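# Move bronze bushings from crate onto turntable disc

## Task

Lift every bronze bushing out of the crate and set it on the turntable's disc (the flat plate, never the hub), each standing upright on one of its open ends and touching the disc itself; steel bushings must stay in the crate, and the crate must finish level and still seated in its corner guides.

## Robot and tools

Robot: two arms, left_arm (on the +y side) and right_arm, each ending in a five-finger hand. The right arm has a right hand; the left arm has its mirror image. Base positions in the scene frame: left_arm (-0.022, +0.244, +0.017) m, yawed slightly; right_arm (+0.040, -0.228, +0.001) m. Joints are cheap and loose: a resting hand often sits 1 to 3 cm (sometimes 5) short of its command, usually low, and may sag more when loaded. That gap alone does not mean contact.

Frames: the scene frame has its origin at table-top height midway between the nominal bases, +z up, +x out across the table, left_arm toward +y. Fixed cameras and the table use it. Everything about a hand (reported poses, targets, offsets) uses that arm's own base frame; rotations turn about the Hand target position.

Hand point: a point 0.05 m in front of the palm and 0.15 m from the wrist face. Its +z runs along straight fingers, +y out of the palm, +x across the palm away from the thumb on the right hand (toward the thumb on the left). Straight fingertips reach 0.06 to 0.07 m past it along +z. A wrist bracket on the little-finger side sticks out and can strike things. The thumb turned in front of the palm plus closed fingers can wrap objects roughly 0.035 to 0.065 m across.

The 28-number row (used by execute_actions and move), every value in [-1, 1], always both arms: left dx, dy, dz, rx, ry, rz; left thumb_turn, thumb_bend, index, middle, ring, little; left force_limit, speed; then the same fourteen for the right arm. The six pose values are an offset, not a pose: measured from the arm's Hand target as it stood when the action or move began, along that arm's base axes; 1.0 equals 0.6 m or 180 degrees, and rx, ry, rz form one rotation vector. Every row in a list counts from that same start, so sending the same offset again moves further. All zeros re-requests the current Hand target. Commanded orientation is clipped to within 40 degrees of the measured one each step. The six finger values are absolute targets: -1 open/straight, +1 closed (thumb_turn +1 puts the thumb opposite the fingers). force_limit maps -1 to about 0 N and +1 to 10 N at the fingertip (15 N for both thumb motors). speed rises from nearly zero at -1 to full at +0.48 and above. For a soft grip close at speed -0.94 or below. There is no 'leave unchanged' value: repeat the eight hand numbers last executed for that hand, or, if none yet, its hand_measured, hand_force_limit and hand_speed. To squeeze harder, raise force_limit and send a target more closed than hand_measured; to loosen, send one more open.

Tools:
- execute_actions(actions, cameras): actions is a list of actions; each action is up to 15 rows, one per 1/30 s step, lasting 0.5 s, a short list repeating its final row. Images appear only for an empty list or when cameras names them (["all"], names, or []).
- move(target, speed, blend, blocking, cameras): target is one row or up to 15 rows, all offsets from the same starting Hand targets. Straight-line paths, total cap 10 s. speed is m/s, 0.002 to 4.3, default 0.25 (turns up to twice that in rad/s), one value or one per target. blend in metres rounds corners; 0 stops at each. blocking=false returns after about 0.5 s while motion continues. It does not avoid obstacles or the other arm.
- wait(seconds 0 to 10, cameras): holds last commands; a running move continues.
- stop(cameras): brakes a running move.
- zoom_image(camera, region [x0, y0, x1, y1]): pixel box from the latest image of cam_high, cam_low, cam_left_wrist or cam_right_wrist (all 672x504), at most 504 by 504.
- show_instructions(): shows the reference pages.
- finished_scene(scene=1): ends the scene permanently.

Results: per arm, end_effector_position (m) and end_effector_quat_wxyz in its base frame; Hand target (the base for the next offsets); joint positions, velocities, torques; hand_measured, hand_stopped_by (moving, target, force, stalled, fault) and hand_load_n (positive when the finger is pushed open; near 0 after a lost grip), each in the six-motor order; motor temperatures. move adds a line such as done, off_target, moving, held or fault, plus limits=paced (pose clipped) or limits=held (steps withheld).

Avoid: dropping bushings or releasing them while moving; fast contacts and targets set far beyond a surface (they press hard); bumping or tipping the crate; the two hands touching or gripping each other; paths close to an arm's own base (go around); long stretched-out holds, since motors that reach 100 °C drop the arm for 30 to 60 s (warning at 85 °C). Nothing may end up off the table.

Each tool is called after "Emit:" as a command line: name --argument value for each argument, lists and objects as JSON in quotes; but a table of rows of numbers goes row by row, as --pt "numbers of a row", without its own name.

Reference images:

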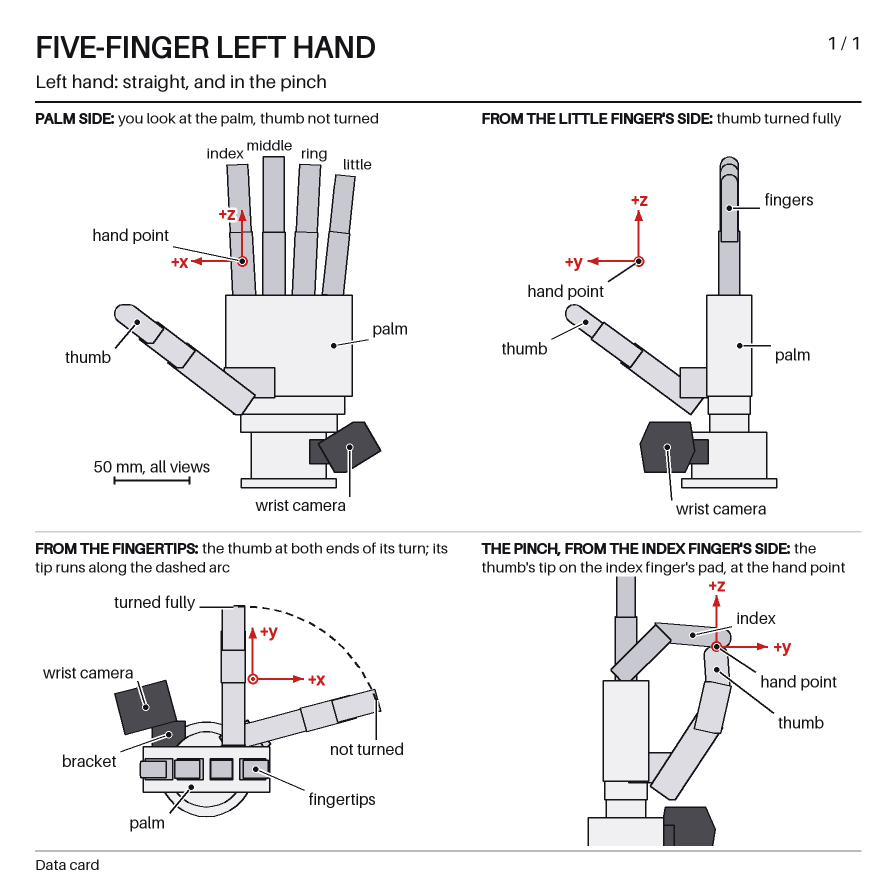

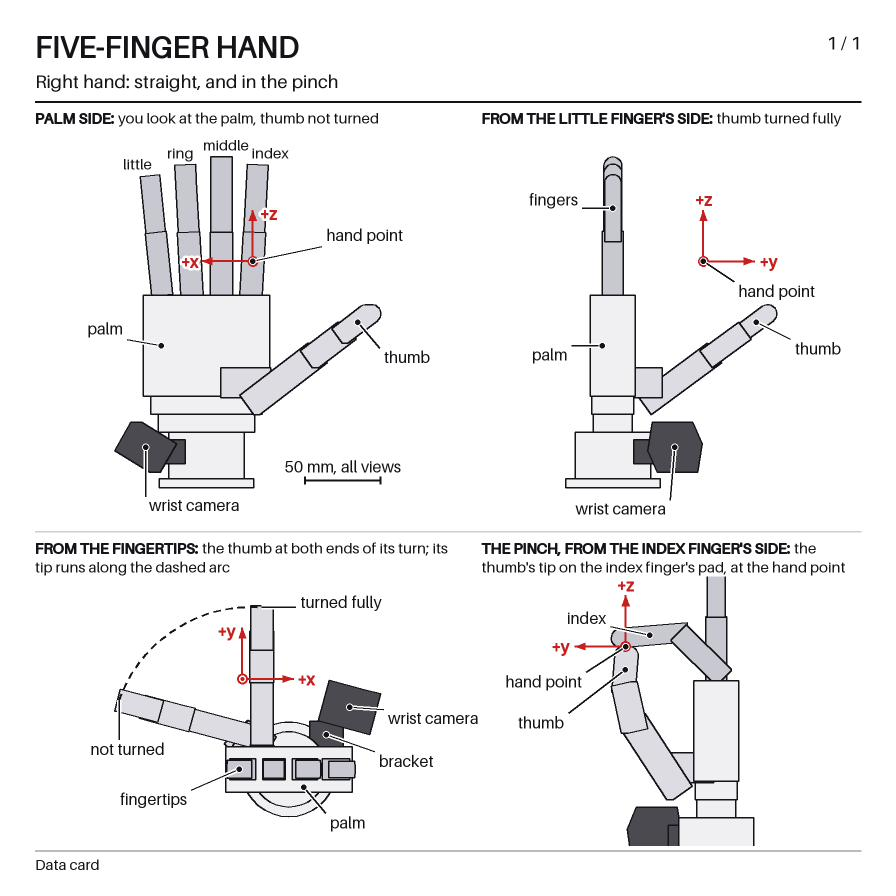

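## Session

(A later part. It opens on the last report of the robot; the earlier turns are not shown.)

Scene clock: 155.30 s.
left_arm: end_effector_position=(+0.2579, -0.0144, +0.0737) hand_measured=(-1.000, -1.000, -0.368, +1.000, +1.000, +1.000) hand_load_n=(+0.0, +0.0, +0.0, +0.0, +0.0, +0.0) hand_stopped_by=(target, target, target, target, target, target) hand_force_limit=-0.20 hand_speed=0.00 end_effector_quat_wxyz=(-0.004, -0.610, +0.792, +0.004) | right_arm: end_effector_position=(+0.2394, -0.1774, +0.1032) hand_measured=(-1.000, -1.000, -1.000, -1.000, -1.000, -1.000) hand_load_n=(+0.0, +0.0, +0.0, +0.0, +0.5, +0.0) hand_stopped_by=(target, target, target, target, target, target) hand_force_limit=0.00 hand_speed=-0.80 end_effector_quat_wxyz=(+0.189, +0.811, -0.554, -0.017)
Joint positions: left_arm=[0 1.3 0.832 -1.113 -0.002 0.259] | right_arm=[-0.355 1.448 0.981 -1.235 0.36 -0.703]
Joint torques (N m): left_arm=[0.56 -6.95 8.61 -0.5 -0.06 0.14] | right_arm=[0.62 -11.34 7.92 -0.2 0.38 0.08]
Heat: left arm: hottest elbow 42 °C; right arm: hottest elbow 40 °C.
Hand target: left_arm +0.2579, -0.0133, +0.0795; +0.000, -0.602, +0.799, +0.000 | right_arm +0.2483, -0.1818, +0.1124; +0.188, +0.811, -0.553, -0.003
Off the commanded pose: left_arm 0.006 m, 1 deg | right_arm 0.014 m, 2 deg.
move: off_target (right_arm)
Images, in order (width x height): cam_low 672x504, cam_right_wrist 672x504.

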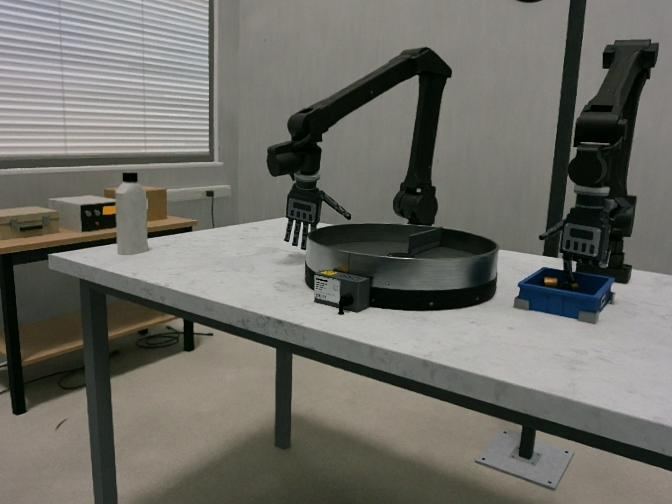

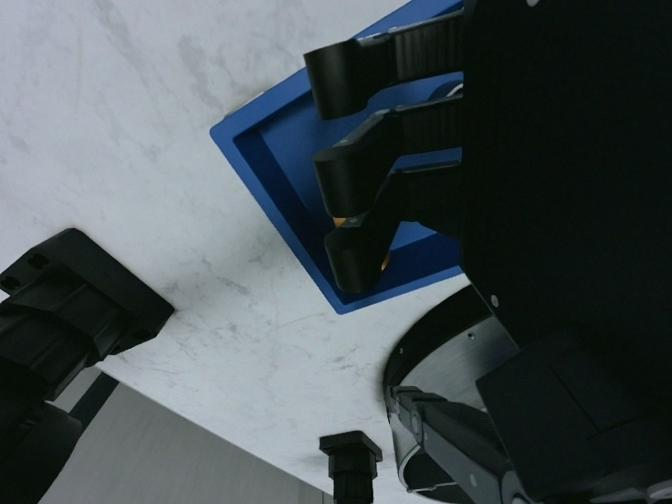

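Emit:
move --pt "0.04 0 0.06 0 0 0 -1 -1 -0.114 1 1 1 -0.2 0 0 0 0 0 0 0 -1 -1 -1 -1 -1 -1 0 -0.8" --pt "0.13 -0.04 0.06 0 0 0 -1 -1 -0.114 1 1 1 -0.2 0 0 0 0 0 0 0 -1 -1 -1 -1 -1 -1 0 -0.8" --speed 0.2 --blend 0.01 --cameras '["cam_right_wrist","cam_low"]'

Emit:
zoom_image --camera "cam_right_wrist" --region '[180, 80, 430, 300]'

Emit:
zoom_image --camera "cam_low" --region '[530, 255, 610, 315]'

Scene clock: 158.00 s.
left_arm: end_effector_position=(+0.3163, -0.0344, +0.1003) hand_measured=(-1.000, -1.000, -0.114, +1.000, +1.000, +1.000) hand_load_n=(+0.0, +0.0, -0.5, +0.0, +0.0, +0.0) hand_stopped_by=(target, target, target, target, target, target) hand_force_limit=-0.20 hand_speed=0.00 end_effector_quat_wxyz=(-0.015, -0.593, +0.805, +0.014) | right_arm: end_effector_position=(+0.2394, -0.1774, +0.1032) hand_measured=(-1.000, -1.000, -1.000, -1.000, -1.000, -1.000) hand_load_n=(+0.0, +0.0, +0.0, +0.0, +0.0, +0.0) hand_stopped_by=(target, target, target, target, target, target) hand_force_limit=0.00 hand_speed=-0.80 end_effector_quat_wxyz=(+0.189, +0.811, -0.554, -0.017)
Joint positions: left_arm=[-0.06 1.447 1.047 -1.21 -0.002 0.242] | right_arm=[-0.355 1.448 0.981 -1.235 0.36 -0.703]
Joint torques (N m): left_arm=[-0.26 -8.06 12.77 -0.54 -0.05 -0.16] | right_arm=[0.62 -11.34 7.92 -0.2 0.38 0.08]
Heat: left arm: hottest elbow 42 °C; right arm: hottest elbow 40 °C.
Hand target: left_arm +0.3359, -0.0373, +0.1155; +0.000, -0.602, +0.799, +0.000 | right_arm +0.2483, -0.1818, +0.1124; +0.188, +0.811, -0.553, -0.003
Off the commanded pose: left_arm 0.025 m, 3 deg | right_arm 0.014 m, 2 deg.
move: off_target (left_arm, right_arm)
Images, in order (width x height): cam_low 672x504, cam_right_wrist 672x504.

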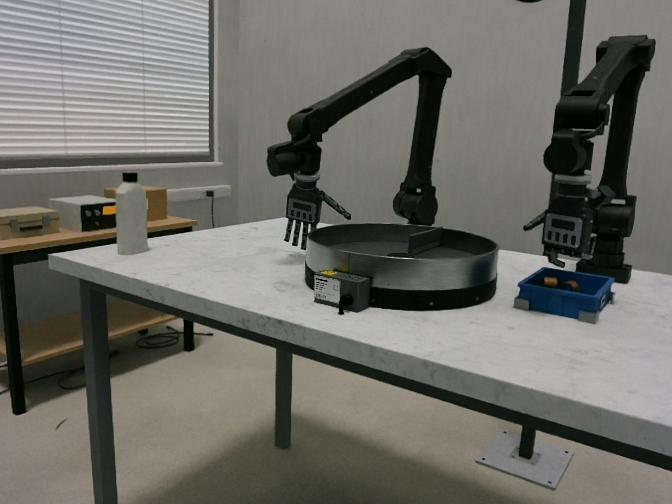

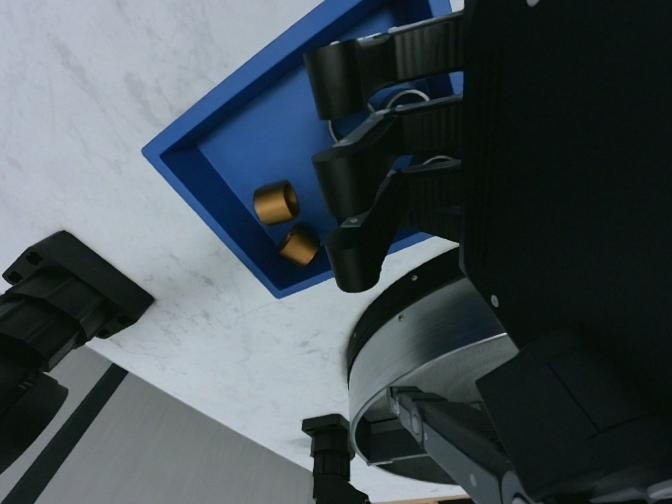

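Scaled by 2.016 from the camera's 672x504 image, which has a finer 960x720 frame.

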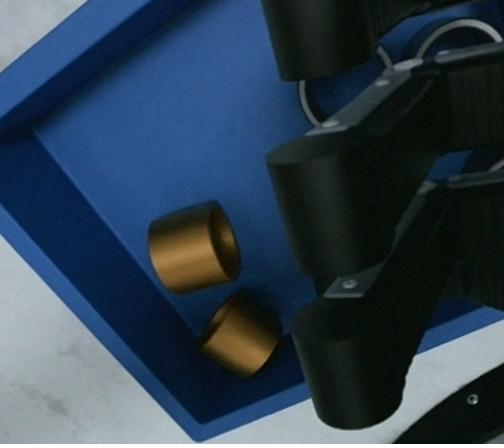

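Scaled by 6.300 from the camera's 672x504 image, which has a finer 960x720 frame.

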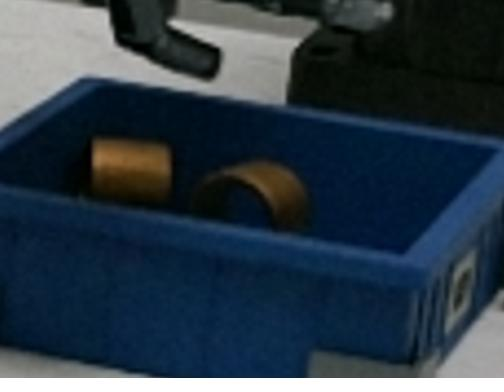

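Emit:
move --target '[-0.0715,-0.0145,-0.07,0.1087,-0.034,0.044,1,-1,0,1,1,1,-0.2,0,0,0,0,0,0,0,-1,-1,-1,-1,-1,-1,0,-0.8]' --speed 0.15 --cameras '["cam_right_wrist","cam_low"]'

Emit:
zoom_image --camera "cam_right_wrist" --region '[180, 80, 480, 350]'

Emit:
zoom_image --camera "cam_low" --region '[530, 245, 610, 305]'

Scene clock: 172.00 s.
left_arm: end_effector_position=(+0.2834, -0.0444, +0.0682) hand_measured=(+1.000, -1.000, +0.000, +1.000, +1.000, +1.000) hand_load_n=(+0.0, +0.0, +0.0, +0.0, +0.0, +0.0) hand_stopped_by=(target, target, target, target, target, target) hand_force_limit=-0.20 hand_speed=0.00 end_effector_quat_wxyz=(+0.127, -0.640, +0.749, +0.119) | right_arm: end_effector_position=(+0.2394, -0.1774, +0.1032) hand_measured=(-1.000, -1.000, -1.000, -1.000, -1.000, -1.000) hand_load_n=(+0.0, +0.0, +0.0, +0.0, +0.0, +0.0) hand_stopped_by=(target, target, target, target, target, target) hand_force_limit=0.00 hand_speed=-0.80 end_effector_quat_wxyz=(+0.189, +0.811, -0.554, -0.017)
Joint positions: left_arm=[-0.261 1.389 0.895 -1.132 -0.346 -0.114] | right_arm=[-0.355 1.448 0.981 -1.235 0.36 -0.703]
Joint torques (N m): left_arm=[-0.67 -8.23 8.46 0.65 -0.46 -0.16] | right_arm=[0.56 -11.34 7.92 -0.2 0.38 0.08]
Heat: left arm: hottest elbow 45 °C; right arm: hottest elbow 40 °C.
Hand target: left_arm +0.2930, -0.0460, +0.0735; +0.144, -0.646, +0.743, +0.103 | right_arm +0.2483, -0.1818, +0.1124; +0.188, +0.811, -0.553, -0.003
Off the commanded pose: left_arm 0.011 m, 3 deg | right_arm 0.014 m, 2 deg.
move: off_target (left_arm, right_arm)
Images, in order (width x height): cam_low 672x504, cam_right_wrist 672x504.

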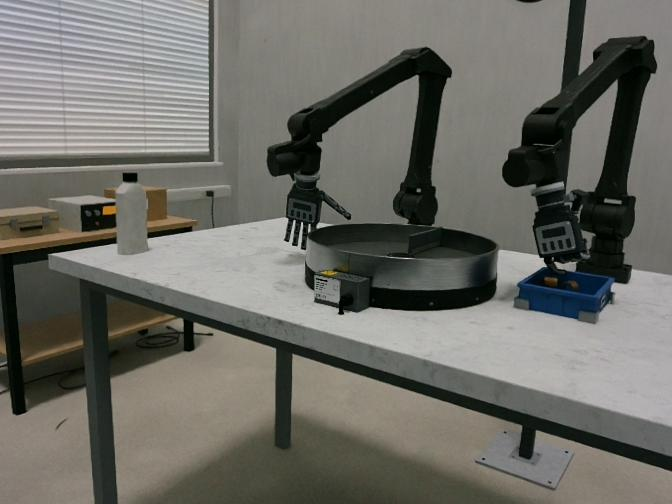

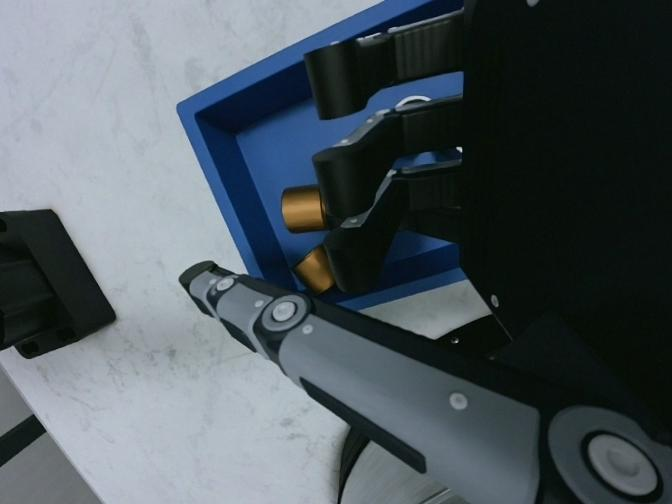

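Scaled by 1.680 from the camera's 672x504 image, which has a finer 960x720 frame.

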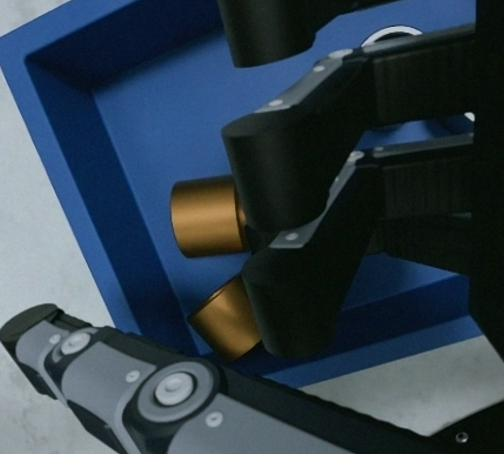

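Scaled by 6.300 from the camera's 672x504 image, which has a finer 960x720 frame.

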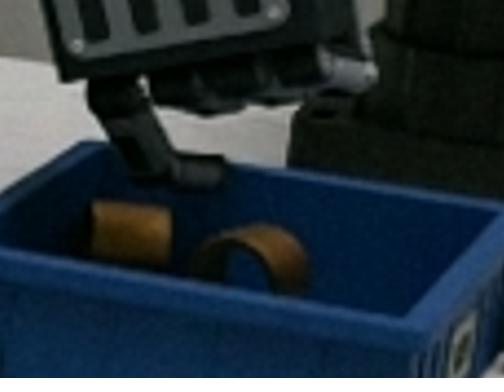

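Emit:
move --target '[0.012,0.002,-0.08,0,0,0,1,-1,0,1,1,1,-0.2,0,0,0,0,0,0,0,-1,-1,-1,-1,-1,-1,0,-0.8]' --speed 0.1 --cameras '["cam_right_wrist","cam_low"]'

Emit:
zoom_image --camera "cam_right_wrist" --region '[180, 80, 480, 350]'

Emit:
zoom_image --camera "cam_low" --region '[530, 245, 610, 305]'

Scene clock: 174.47 s.
left_arm: end_effector_position=(+0.2910, -0.0464, +0.0259) hand_measured=(+1.000, -1.000, +0.000, +1.000, +1.000, +1.000) hand_load_n=(+0.0, +0.0, +0.0, +0.0, +0.0, +0.0) hand_stopped_by=(target, target, target, target, target, target) hand_force_limit=-0.20 hand_speed=0.00 end_effector_quat_wxyz=(+0.134, -0.641, +0.747, +0.109) | right_arm: end_effector_position=(+0.2394, -0.1774, +0.1032) hand_measured=(-1.000, -1.000, -1.000, -1.000, -1.000, -1.000) hand_load_n=(+0.0, +0.0, +0.0, +0.0, +0.0, +0.0) hand_stopped_by=(target, target, target, target, target, target) hand_force_limit=0.00 hand_speed=-0.80 end_effector_quat_wxyz=(+0.189, +0.811, -0.554, -0.017)
Joint positions: left_arm=[-0.261 1.457 0.84 -0.985 -0.346 -0.114] | right_arm=[-0.355 1.448 0.981 -1.235 0.36 -0.703]
Joint torques (N m): left_arm=[0.03 -7 8.08 0.7 -0.45 -0.06] | right_arm=[0.62 -11.34 7.91 -0.18 0.38 0.08]
Heat: left arm: hottest elbow 45 °C; right arm: hottest elbow 40 °C.
Hand target: left_arm +0.3002, -0.0448, +0.0255; +0.144, -0.646, +0.743, +0.103 | right_arm +0.2483, -0.1818, +0.1124; +0.188, +0.811, -0.553, -0.003
Off the commanded pose: left_arm 0.009 m, 2 deg | right_arm 0.014 m, 2 deg.
move: off_target (right_arm)
Images, in order (width x height): cam_low 672x504, cam_right_wrist 672x504.

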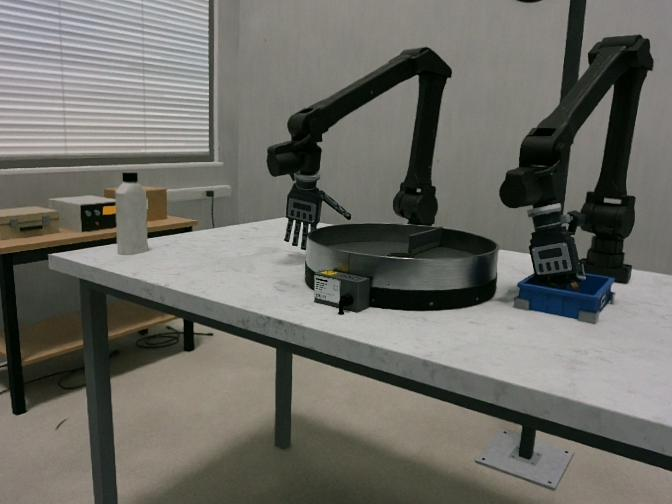

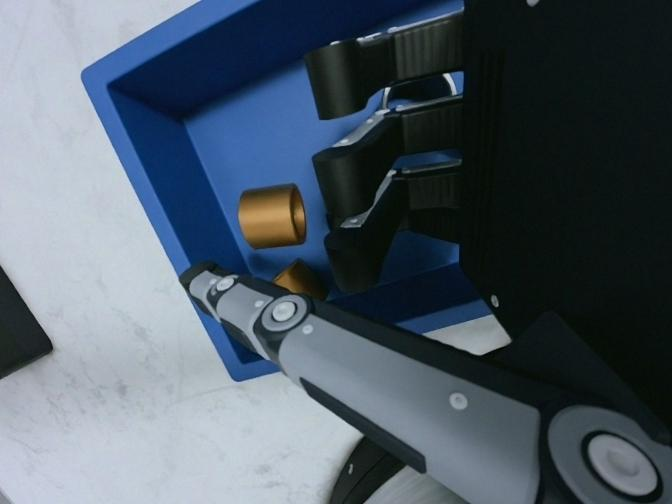

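Scaled by 1.680 from the camera's 672x504 image, which has a finer 960x720 frame.

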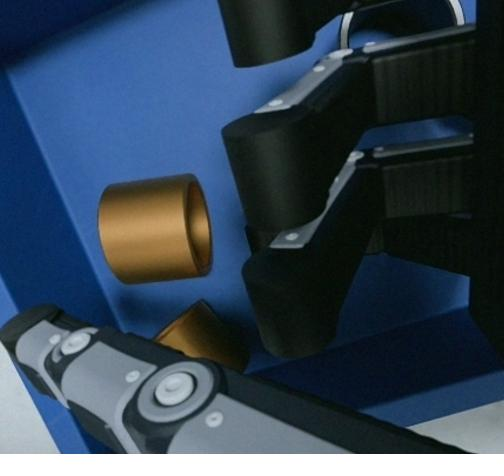

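Scaled by 6.300 from the camera's 672x504 image, which has a finer 960x720 frame.

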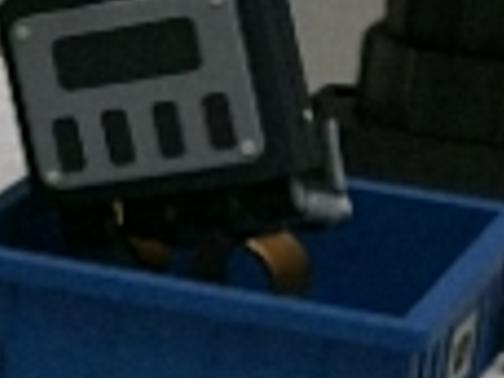

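Emit:
move --target '[-0.022,0.012,-0.014,0,0,0,1,-1,0,1,1,1,-0.2,0,0,0,0,0,0,0,-1,-1,-1,-1,-1,-1,0,-0.8]' --speed 0.08 --cameras '["cam_right_wrist"]'

Emit:
zoom_image --camera "cam_right_wrist" --region '[180, 80, 480, 350]'

Scene clock: 178.87 s.
left_arm: end_effector_position=(+0.2862, -0.0448, +0.0210) hand_measured=(+1.000, -1.000, +0.000, +1.000, +1.000, +1.000) hand_load_n=(+0.0, +0.0, -3.5, +0.0, +0.0, +0.0) hand_stopped_by=(target, target, target, target, target, target) hand_force_limit=-0.20 hand_speed=0.00 end_effector_quat_wxyz=(+0.139, -0.643, +0.747, +0.103) | right_arm: end_effector_position=(+0.2394, -0.1774, +0.1032) hand_measured=(-1.000, -1.000, -1.000, -1.000, -1.000, -1.000) hand_load_n=(+0.0, +0.0, +0.0, +0.0, +0.0, +0.0) hand_stopped_by=(target, target, target, target, target, target) hand_force_limit=0.00 hand_speed=-0.80 end_effector_quat_wxyz=(+0.189, +0.811, -0.554, -0.017)
Joint positions: left_arm=[-0.261 1.44 0.809 -0.954 -0.347 -0.114] | right_arm=[-0.355 1.448 0.981 -1.235 0.36 -0.703]
Joint torques (N m): left_arm=[0.85 -7.06 6.48 0.79 -0.42 0.04] | right_arm=[0.62 -11.34 7.91 -0.18 0.37 0.08]
Heat: left arm: hottest elbow 44 °C; right arm: hottest elbow 40 °C.
Hand target: left_arm +0.2870, -0.0376, +0.0171; +0.144, -0.646, +0.743, +0.103 | right_arm +0.2483, -0.1818, +0.1124; +0.188, +0.811, -0.553, -0.003
Off the commanded pose: left_arm 0.008 m, 1 deg | right_arm 0.014 m, 2 deg.
move: off_target (right_arm)
Images, in order (width x height): cam_right_wrist 672x504.

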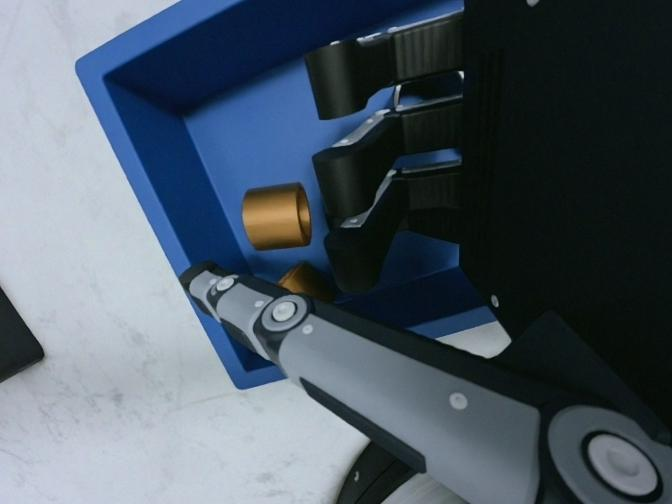

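Scaled by 1.680 from the camera's 672x504 image, which has a finer 960x720 frame.

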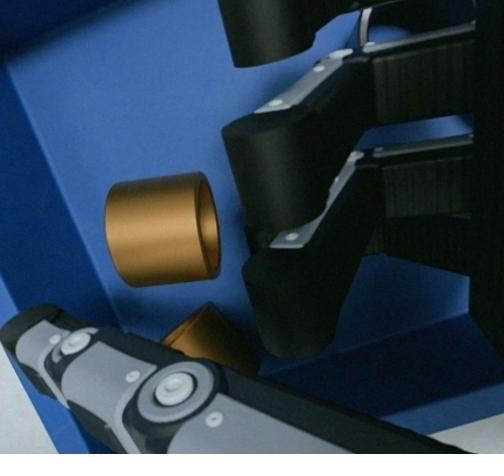

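Emit:
wait --seconds 0.1 --cameras '["cam_low","cam_high"]'

Emit:
zoom_image --camera "cam_low" --region '[530, 245, 620, 315]'

Emit:
zoom_image --camera "cam_high" --region '[420, 100, 500, 180]'

Scene clock: 179.80 s.
left_arm: end_effector_position=(+0.2862, -0.0448, +0.0210) hand_measured=(+1.000, -1.000, +0.000, +1.000, +1.000, +1.000) hand_load_n=(+0.0, +0.0, -3.5, +0.0, +0.0, +0.0) hand_stopped_by=(target, target, target, target, target, target) hand_force_limit=-0.20 hand_speed=0.00 end_effector_quat_wxyz=(+0.139, -0.643, +0.747, +0.103) | right_arm: end_effector_position=(+0.2394, -0.1774, +0.1032) hand_measured=(-1.000, -1.000, -1.000, -1.000, -1.000, -1.000) hand_load_n=(+0.0, +0.0, +0.0, +0.0, +0.0, +0.0) hand_stopped_by=(target, target, target, target, target, target) hand_force_limit=0.00 hand_speed=-0.80 end_effector_quat_wxyz=(+0.189, +0.811, -0.554, -0.017)
Joint positions: left_arm=[-0.261 1.44 0.809 -0.954 -0.347 -0.114] | right_arm=[-0.355 1.448 0.981 -1.235 0.36 -0.703]
Joint torques (N m): left_arm=[0.79 -7.18 6.46 0.79 -0.43 0.03] | right_arm=[0.62 -11.34 7.92 -0.18 0.38 0.08]
Heat: left arm: hottest elbow 44 °C; right arm: hottest elbow 40 °C.
Hand target: left_arm +0.2870, -0.0376, +0.0171; +0.144, -0.646, +0.743, +0.103 | right_arm +0.2483, -0.1818, +0.1124; +0.188, +0.811, -0.553, -0.003
Off the commanded pose: left_arm 0.008 m, 1 deg | right_arm 0.014 m, 2 deg.
wait: 0.10 s; at rest from the start
Images, in order (width x height): cam_high 672x504, cam_low 672x504.

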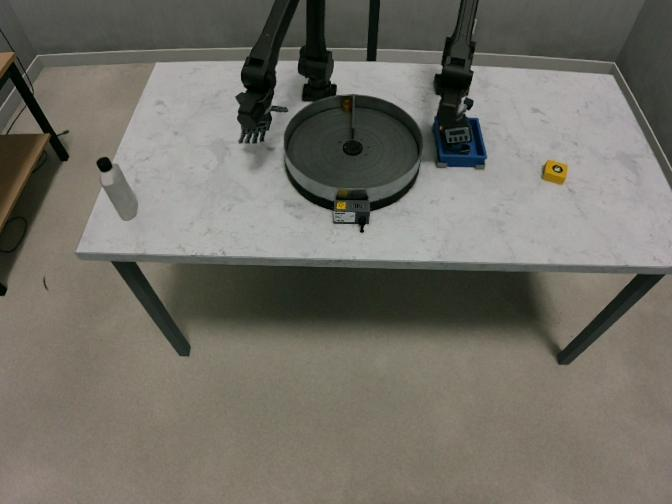

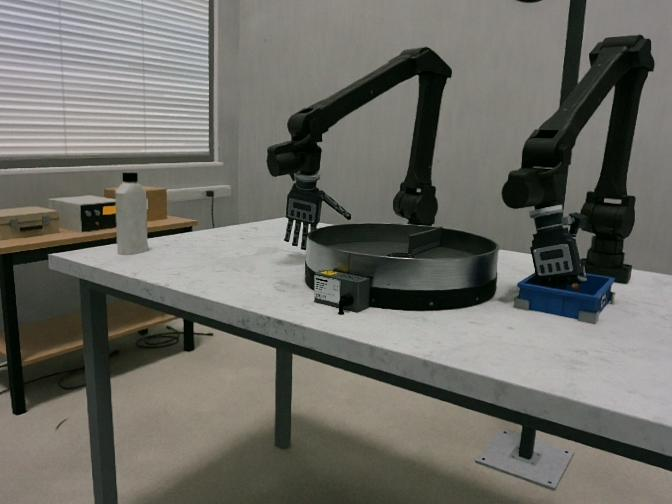

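Scaled by 5.600 from the camera's 672x504 image, which has a finer 960x720 frame.

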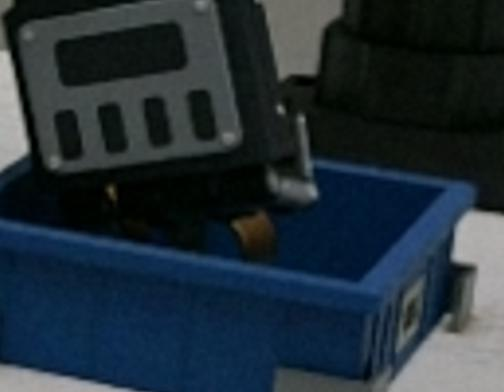

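Scaled by 6.300 from the camera's 672x504 image, which has a finer 960x720 frame.

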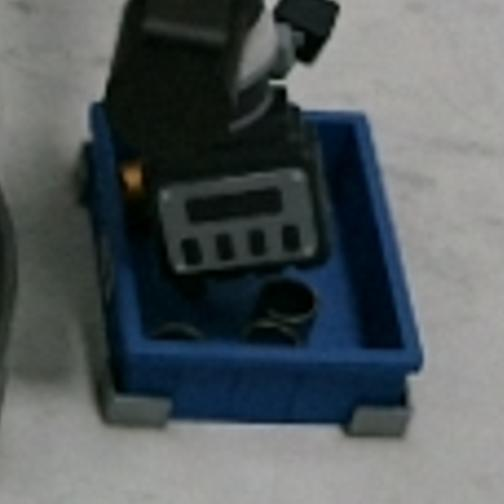

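Emit:
move --target '[-0.02,0.016,0.018,0,0,0,1,-1,0,1,1,1,-0.2,0,0,0,0,0,0,0,-1,-1,-1,-1,-1,-1,0,-0.8]' --speed 0.06 --cameras '["cam_right_wrist"]'

Emit:
zoom_image --camera "cam_right_wrist" --region '[180, 80, 480, 350]'

Scene clock: 181.67 s.
left_arm: end_effector_position=(+0.2726, -0.0343, +0.0216) hand_measured=(+1.000, -1.000, +0.000, +1.000, +1.000, +1.000) hand_load_n=(+0.5, +0.0, +0.0, +0.5, +0.0, +0.0) hand_stopped_by=(target, target, target, target, target, target) hand_force_limit=-0.20 hand_speed=0.00 end_effector_quat_wxyz=(+0.137, -0.648, +0.742, +0.105) | right_arm: end_effector_position=(+0.2394, -0.1774, +0.1032) hand_measured=(-1.000, -1.000, -1.000, -1.000, -1.000, -1.000) hand_load_n=(+0.0, +0.0, +0.0, +0.0, +0.0, +0.0) hand_stopped_by=(target, target, target, target, target, target) hand_force_limit=0.00 hand_speed=-0.80 end_effector_quat_wxyz=(+0.189, +0.811, -0.554, -0.017)
Joint positions: left_arm=[-0.238 1.401 0.771 -0.954 -0.347 -0.106] | right_arm=[-0.355 1.448 0.981 -1.235 0.36 -0.703]
Joint torques (N m): left_arm=[0.67 -7.71 7.65 -0.23 -0.42 0.16] | right_arm=[0.62 -11.34 7.92 -0.18 0.37 0.08]
Heat: left arm: hottest elbow 44 °C; right arm: hottest elbow 40 °C.
Hand target: left_arm +0.2750, -0.0280, +0.0279; +0.144, -0.646, +0.743, +0.103 | right_arm +0.2483, -0.1818, +0.1124; +0.188, +0.811, -0.553, -0.003
Off the commanded pose: left_arm 0.009 m, 1 deg | right_arm 0.014 m, 2 deg.
move: off_target (right_arm)
Images, in order (width x height): cam_right_wrist 672x504.

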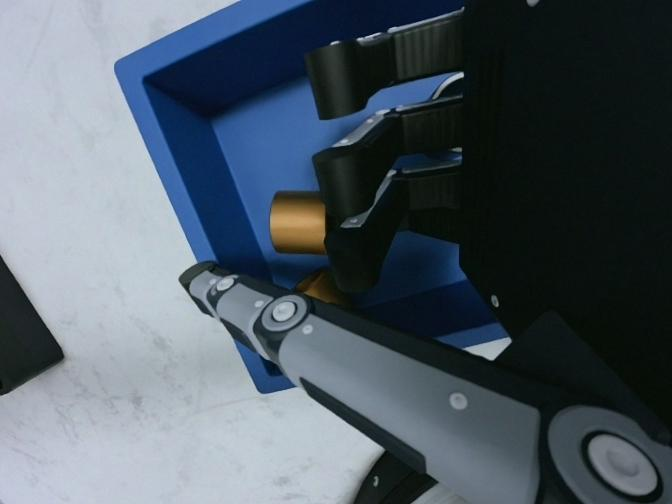

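Scaled by 1.680 from the camera's 672x504 image, which has a finer 960x720 frame.

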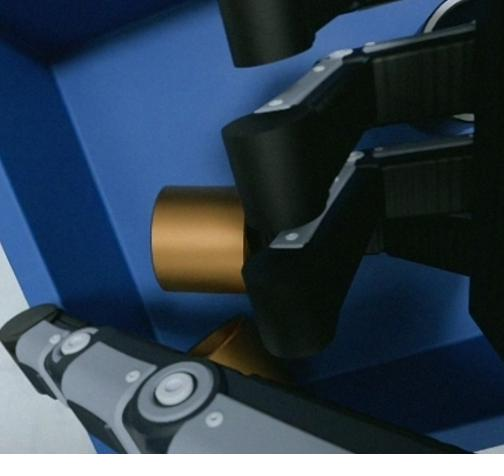

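Emit:
move --target '[-0.03,0.006,0.002,0,0,0,1,-1,0,1,1,1,-0.2,0,0,0,0,0,0,0,-1,-1,-1,-1,-1,-1,0,-0.8]' --speed 0.06 --cameras '["cam_right_wrist"]'

Emit:
zoom_image --camera "cam_right_wrist" --region '[180, 80, 480, 350]'

Scene clock: 183.03 s.
left_arm: end_effector_position=(+0.2560, -0.0307, +0.0227) hand_measured=(+1.000, -1.000, +0.000, +1.000, +1.000, +1.000) hand_load_n=(+0.0, +0.0, +0.0, +0.0, +0.0, +0.0) hand_stopped_by=(target, target, target, target, target, target) hand_force_limit=-0.20 hand_speed=0.00 end_effector_quat_wxyz=(+0.139, -0.648, +0.742, +0.103) | right_arm: end_effector_position=(+0.2394, -0.1774, +0.1032) hand_measured=(-1.000, -1.000, -1.000, -1.000, -1.000, -1.000) hand_load_n=(+0.0, +0.0, +0.0, +0.0, +0.0, +0.0) hand_stopped_by=(target, target, target, target, target, target) hand_force_limit=0.00 hand_speed=-0.80 end_effector_quat_wxyz=(+0.189, +0.811, -0.554, -0.017)
Joint positions: left_arm=[-0.239 1.349 0.725 -0.954 -0.347 -0.106] | right_arm=[-0.355 1.448 0.981 -1.235 0.36 -0.703]
Joint torques (N m): left_arm=[0.5 -7 7.76 -0.47 -0.42 0.14] | right_arm=[0.56 -11.34 7.92 -0.18 0.38 0.08]
Heat: left arm: hottest elbow 43 °C; right arm: hottest elbow 40 °C.
Hand target: left_arm +0.2570, -0.0244, +0.0291; +0.144, -0.646, +0.743, +0.103 | right_arm +0.2483, -0.1818, +0.1124; +0.188, +0.811, -0.553, -0.003
Off the commanded pose: left_arm 0.009 m, 1 deg | right_arm 0.014 m, 2 deg.
move: off_target (right_arm)
Images, in order (width x height): cam_right_wrist 672x504.

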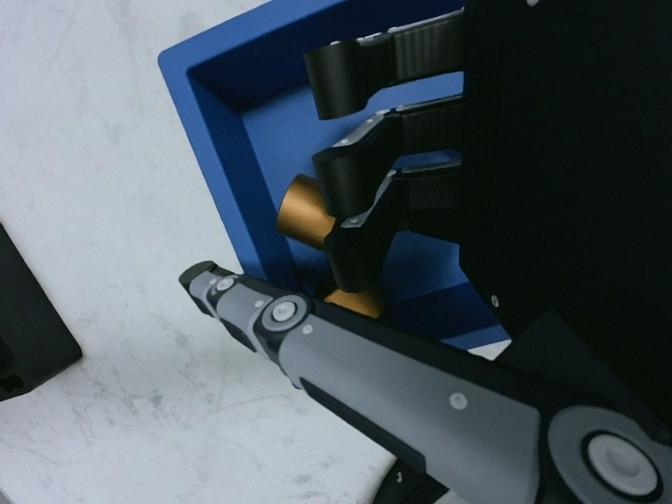

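Scaled by 1.680 from the camera's 672x504 image, which has a finer 960x720 frame.

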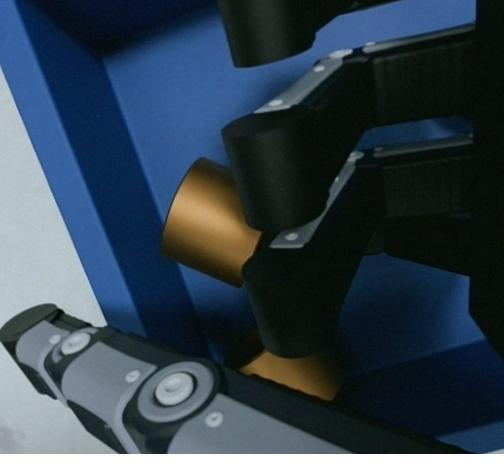

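Emit:
move --pt "0.04 -0.015 0.01 0 0 0 1 -1 0 1 1 1 -0.2 0 0 0 0 0 0 0 -1 -1 -1 -1 -1 -1 0 -0.8" --pt "0.063 -0.034 0.04 0 0 -0.0889 1 -1 0 1 1 1 -0.2 0 0 0 0 0 0 0 -1 -1 -1 -1 -1 -1 0 -0.8" --speed 0.1 --blend 0.008 --cameras '["cam_right_wrist"]'

Emit:
zoom_image --camera "cam_right_wrist" --region '[180, 80, 480, 350]'

Scene clock: 189.47 s.
left_arm: end_effector_position=(+0.2687, -0.0386, +0.0350) hand_measured=(+1.000, -1.000, +0.000, +1.000, +1.000, +1.000) hand_load_n=(+0.0, +0.0, +0.0, +0.0, +0.0, +0.0) hand_stopped_by=(target, target, target, target, target, target) hand_force_limit=-0.20 hand_speed=0.00 end_effector_quat_wxyz=(+0.134, -0.539, +0.824, +0.109) | right_arm: end_effector_position=(+0.2394, -0.1774, +0.1032) hand_measured=(-1.000, -1.000, -1.000, -1.000, -1.000, -1.000) hand_load_n=(+0.0, +0.0, +0.0, +0.0, +0.0, +0.0) hand_stopped_by=(target, target, target, target, target, target) hand_force_limit=0.00 hand_speed=-0.80 end_effector_quat_wxyz=(+0.189, +0.811, -0.554, -0.017)
Joint positions: left_arm=[-0.302 1.375 0.777 -0.969 -0.347 0.11] | right_arm=[-0.355 1.448 0.981 -1.235 0.36 -0.703]
Joint torques (N m): left_arm=[-0.56 -7.59 11.69 0.27 -0.15 0.16] | right_arm=[0.62 -11.34 7.91 -0.18 0.38 0.08]
Heat: left arm: hottest elbow 42 °C; right arm: hottest elbow 40 °C.
Hand target: left_arm +0.2948, -0.0448, +0.0531; +0.157, -0.536, +0.825, +0.082 | right_arm +0.2483, -0.1818, +0.1124; +0.188, +0.811, -0.553, -0.003
Off the commanded pose: left_arm 0.032 m, 4 deg | right_arm 0.014 m, 2 deg.
move: off_target (left_arm, right_arm)
Images, in order (width x height): cam_right_wrist 672x504.

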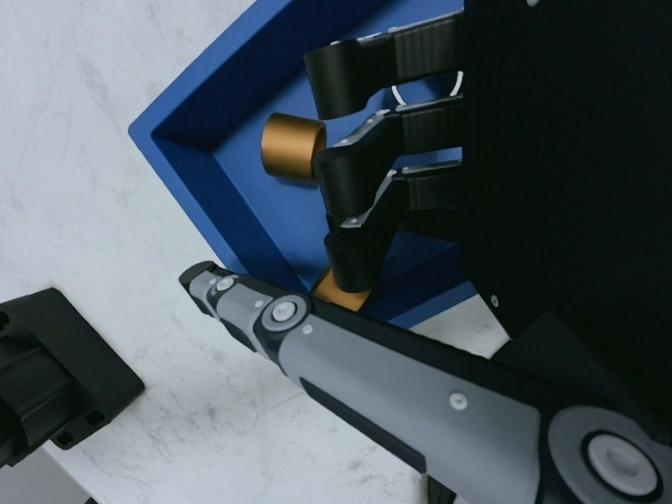

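Scaled by 1.680 from the camera's 672x504 image, which has a finer 960x720 frame.

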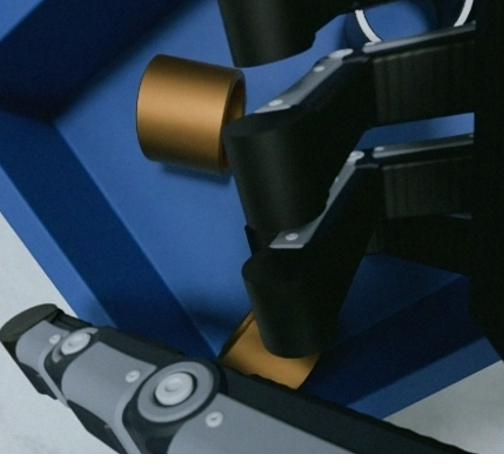

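Emit:
move --target '[0.007,0.048,0.012,0,0,-0.108,1,-1,0,1,1,1,-0.2,0,0,0,0,0,0,0,-1,-1,-1,-1,-1,-1,0,-0.8]' --speed 0.1 --cameras '["cam_right_wrist"]'

Emit:
zoom_image --camera "cam_right_wrist" --region '[180, 80, 480, 350]'

Scene clock: 194.67 s.
left_arm: end_effector_position=(+0.2895, -0.0159, +0.0543) hand_measured=(+1.000, -1.000, +0.000, +1.000, +1.000, +1.000) hand_load_n=(+0.0, +0.0, +0.0, +0.0, +0.0, +0.0) hand_stopped_by=(target, target, target, target, target, target) hand_force_limit=-0.20 hand_speed=0.00 end_effector_quat_wxyz=(+0.152, -0.395, +0.904, +0.067) | right_arm: end_effector_position=(+0.2394, -0.1774, +0.1032) hand_measured=(-1.000, -1.000, -1.000, -1.000, -1.000, -1.000) hand_load_n=(+0.0, +0.0, +0.5, +0.0, +0.0, +0.0) hand_stopped_by=(target, target, target, target, target, target) hand_force_limit=0.00 hand_speed=-0.80 end_effector_quat_wxyz=(+0.189, +0.811, -0.554, -0.017)
Joint positions: left_arm=[-0.258 1.282 0.755 -0.883 -0.294 0.514] | right_arm=[-0.355 1.448 0.981 -1.235 0.36 -0.703]
Joint torques (N m): left_arm=[0.62 -6.89 8.66 1.18 -0.06 0.16] | right_arm=[0.62 -11.34 7.92 -0.2 0.37 0.08]
Heat: left arm: hottest elbow 42 °C; right arm: hottest elbow 41 °C.
Hand target: left_arm +0.2990, -0.0160, +0.0603; +0.169, -0.389, +0.904, +0.054 | right_arm +0.2483, -0.1818, +0.1124; +0.188, +0.811, -0.553, -0.003
Off the commanded pose: left_arm 0.011 m, 3 deg | right_arm 0.014 m, 2 deg.
move: off_target (left_arm, right_arm)
Images, in order (width x height): cam_right_wrist 672x504.

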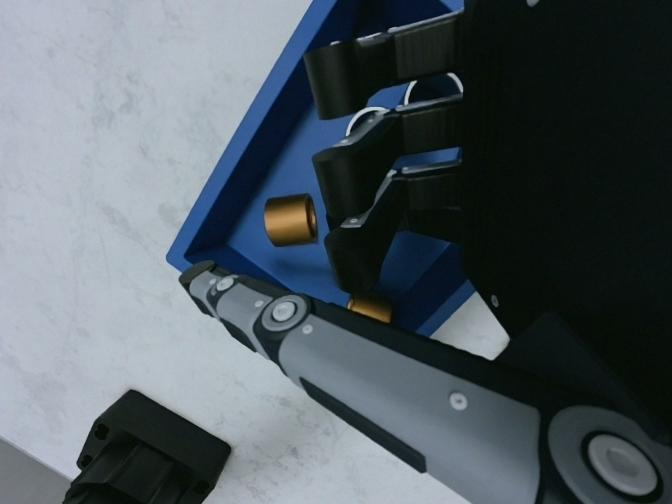

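Scaled by 1.680 from the camera's 672x504 image, which has a finer 960x720 frame.

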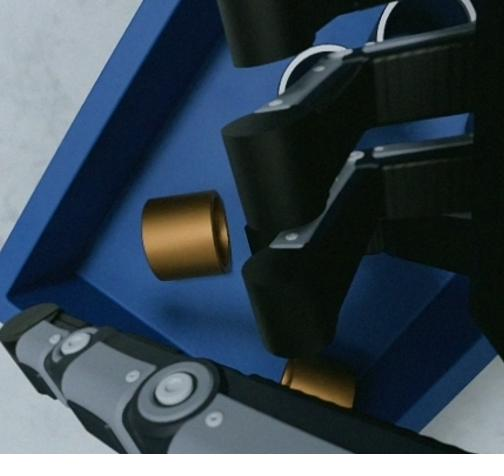

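Emit:
move --target '[-0.001,0.002,-0.047,0,0,0,1,-1,0,1,1,1,-0.2,0,0,0,0,0,0,0,-1,-1,-1,-1,-1,-1,0,-0.8]' --speed 0.1 --cameras '["cam_right_wrist","cam_low"]'

Emit:
zoom_image --camera "cam_right_wrist" --region '[180, 80, 480, 350]'

Emit:
zoom_image --camera "cam_low" --region '[530, 245, 620, 315]'

Scene clock: 197.03 s.
left_arm: end_effector_position=(+0.2895, -0.0160, +0.0318) hand_measured=(+1.000, -1.000, +0.000, +1.000, +1.000, +1.000) hand_load_n=(+0.0, +0.0, +0.0, +0.0, -0.5, +0.0) hand_stopped_by=(target, target, target, target, target, target) hand_force_limit=-0.20 hand_speed=0.00 end_effector_quat_wxyz=(+0.160, -0.394, +0.903, +0.059) | right_arm: end_effector_position=(+0.2394, -0.1774, +0.1032) hand_measured=(-1.000, -1.000, -1.000, -1.000, -1.000, -1.000) hand_load_n=(+0.0, +0.0, +0.0, +0.0, +0.0, +0.0) hand_stopped_by=(target, target, target, target, target, target) hand_force_limit=0.00 hand_speed=-0.80 end_effector_quat_wxyz=(+0.189, +0.811, -0.554, -0.017)
Joint positions: left_arm=[-0.258 1.303 0.706 -0.79 -0.292 0.517] | right_arm=[-0.355 1.448 0.981 -1.235 0.36 -0.703]
Joint torques (N m): left_arm=[0.67 -5.25 8.43 1.24 -0.06 0.16] | right_arm=[0.62 -11.34 7.91 -0.18 0.37 0.08]
Heat: left arm: hottest elbow 42 °C; right arm: hottest elbow 41 °C.
Hand target: left_arm +0.2984, -0.0148, +0.0321; +0.169, -0.389, +0.904, +0.054 | right_arm +0.2483, -0.1818, +0.1124; +0.188, +0.811, -0.553, -0.003
Off the commanded pose: left_arm 0.009 m, 1 deg | right_arm 0.014 m, 2 deg.
move: off_target (right_arm)
Images, in order (width x height): cam_low 672x504, cam_right_wrist 672x504.

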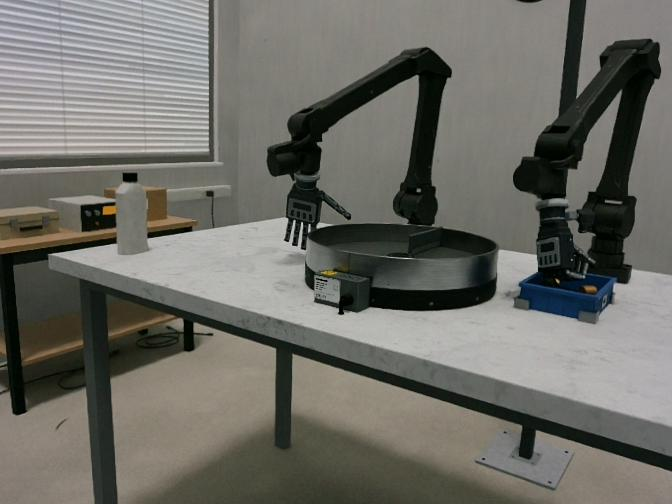

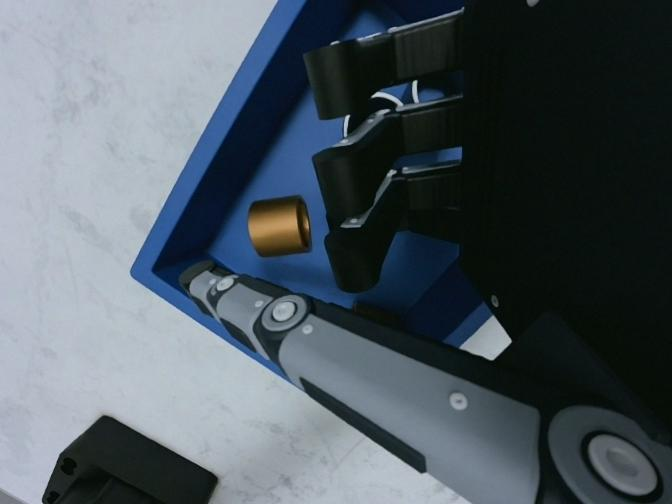

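Scaled by 1.680 from the camera's 672x504 image, which has a finer 960x720 frame.

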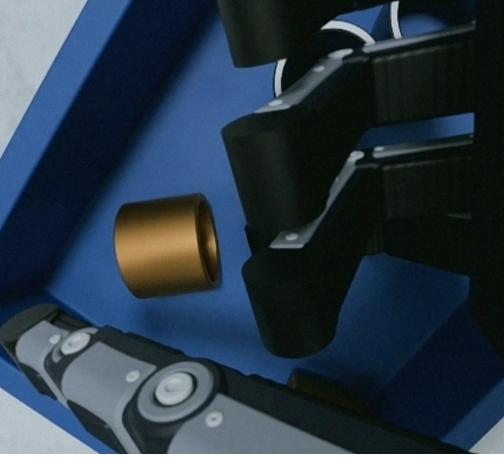

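Scaled by 5.600 from the camera's 672x504 image, which has a finer 960x720 frame.

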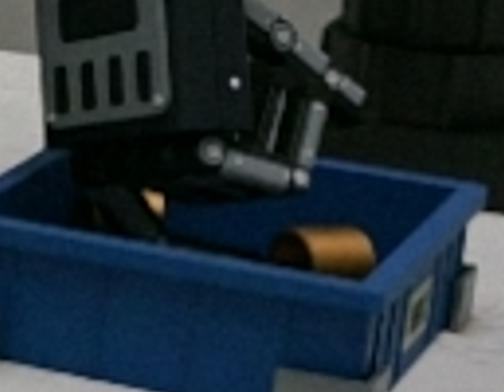

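Emit:
zoom_image --camera "cam_low" --region '[545, 270, 605, 310]'

Scaled by 8.400 from the camera's 672x504 image, which has a finer 960x720 frame.

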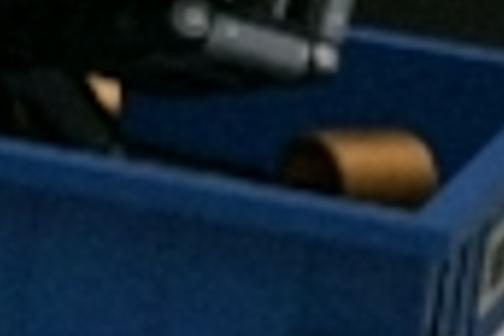

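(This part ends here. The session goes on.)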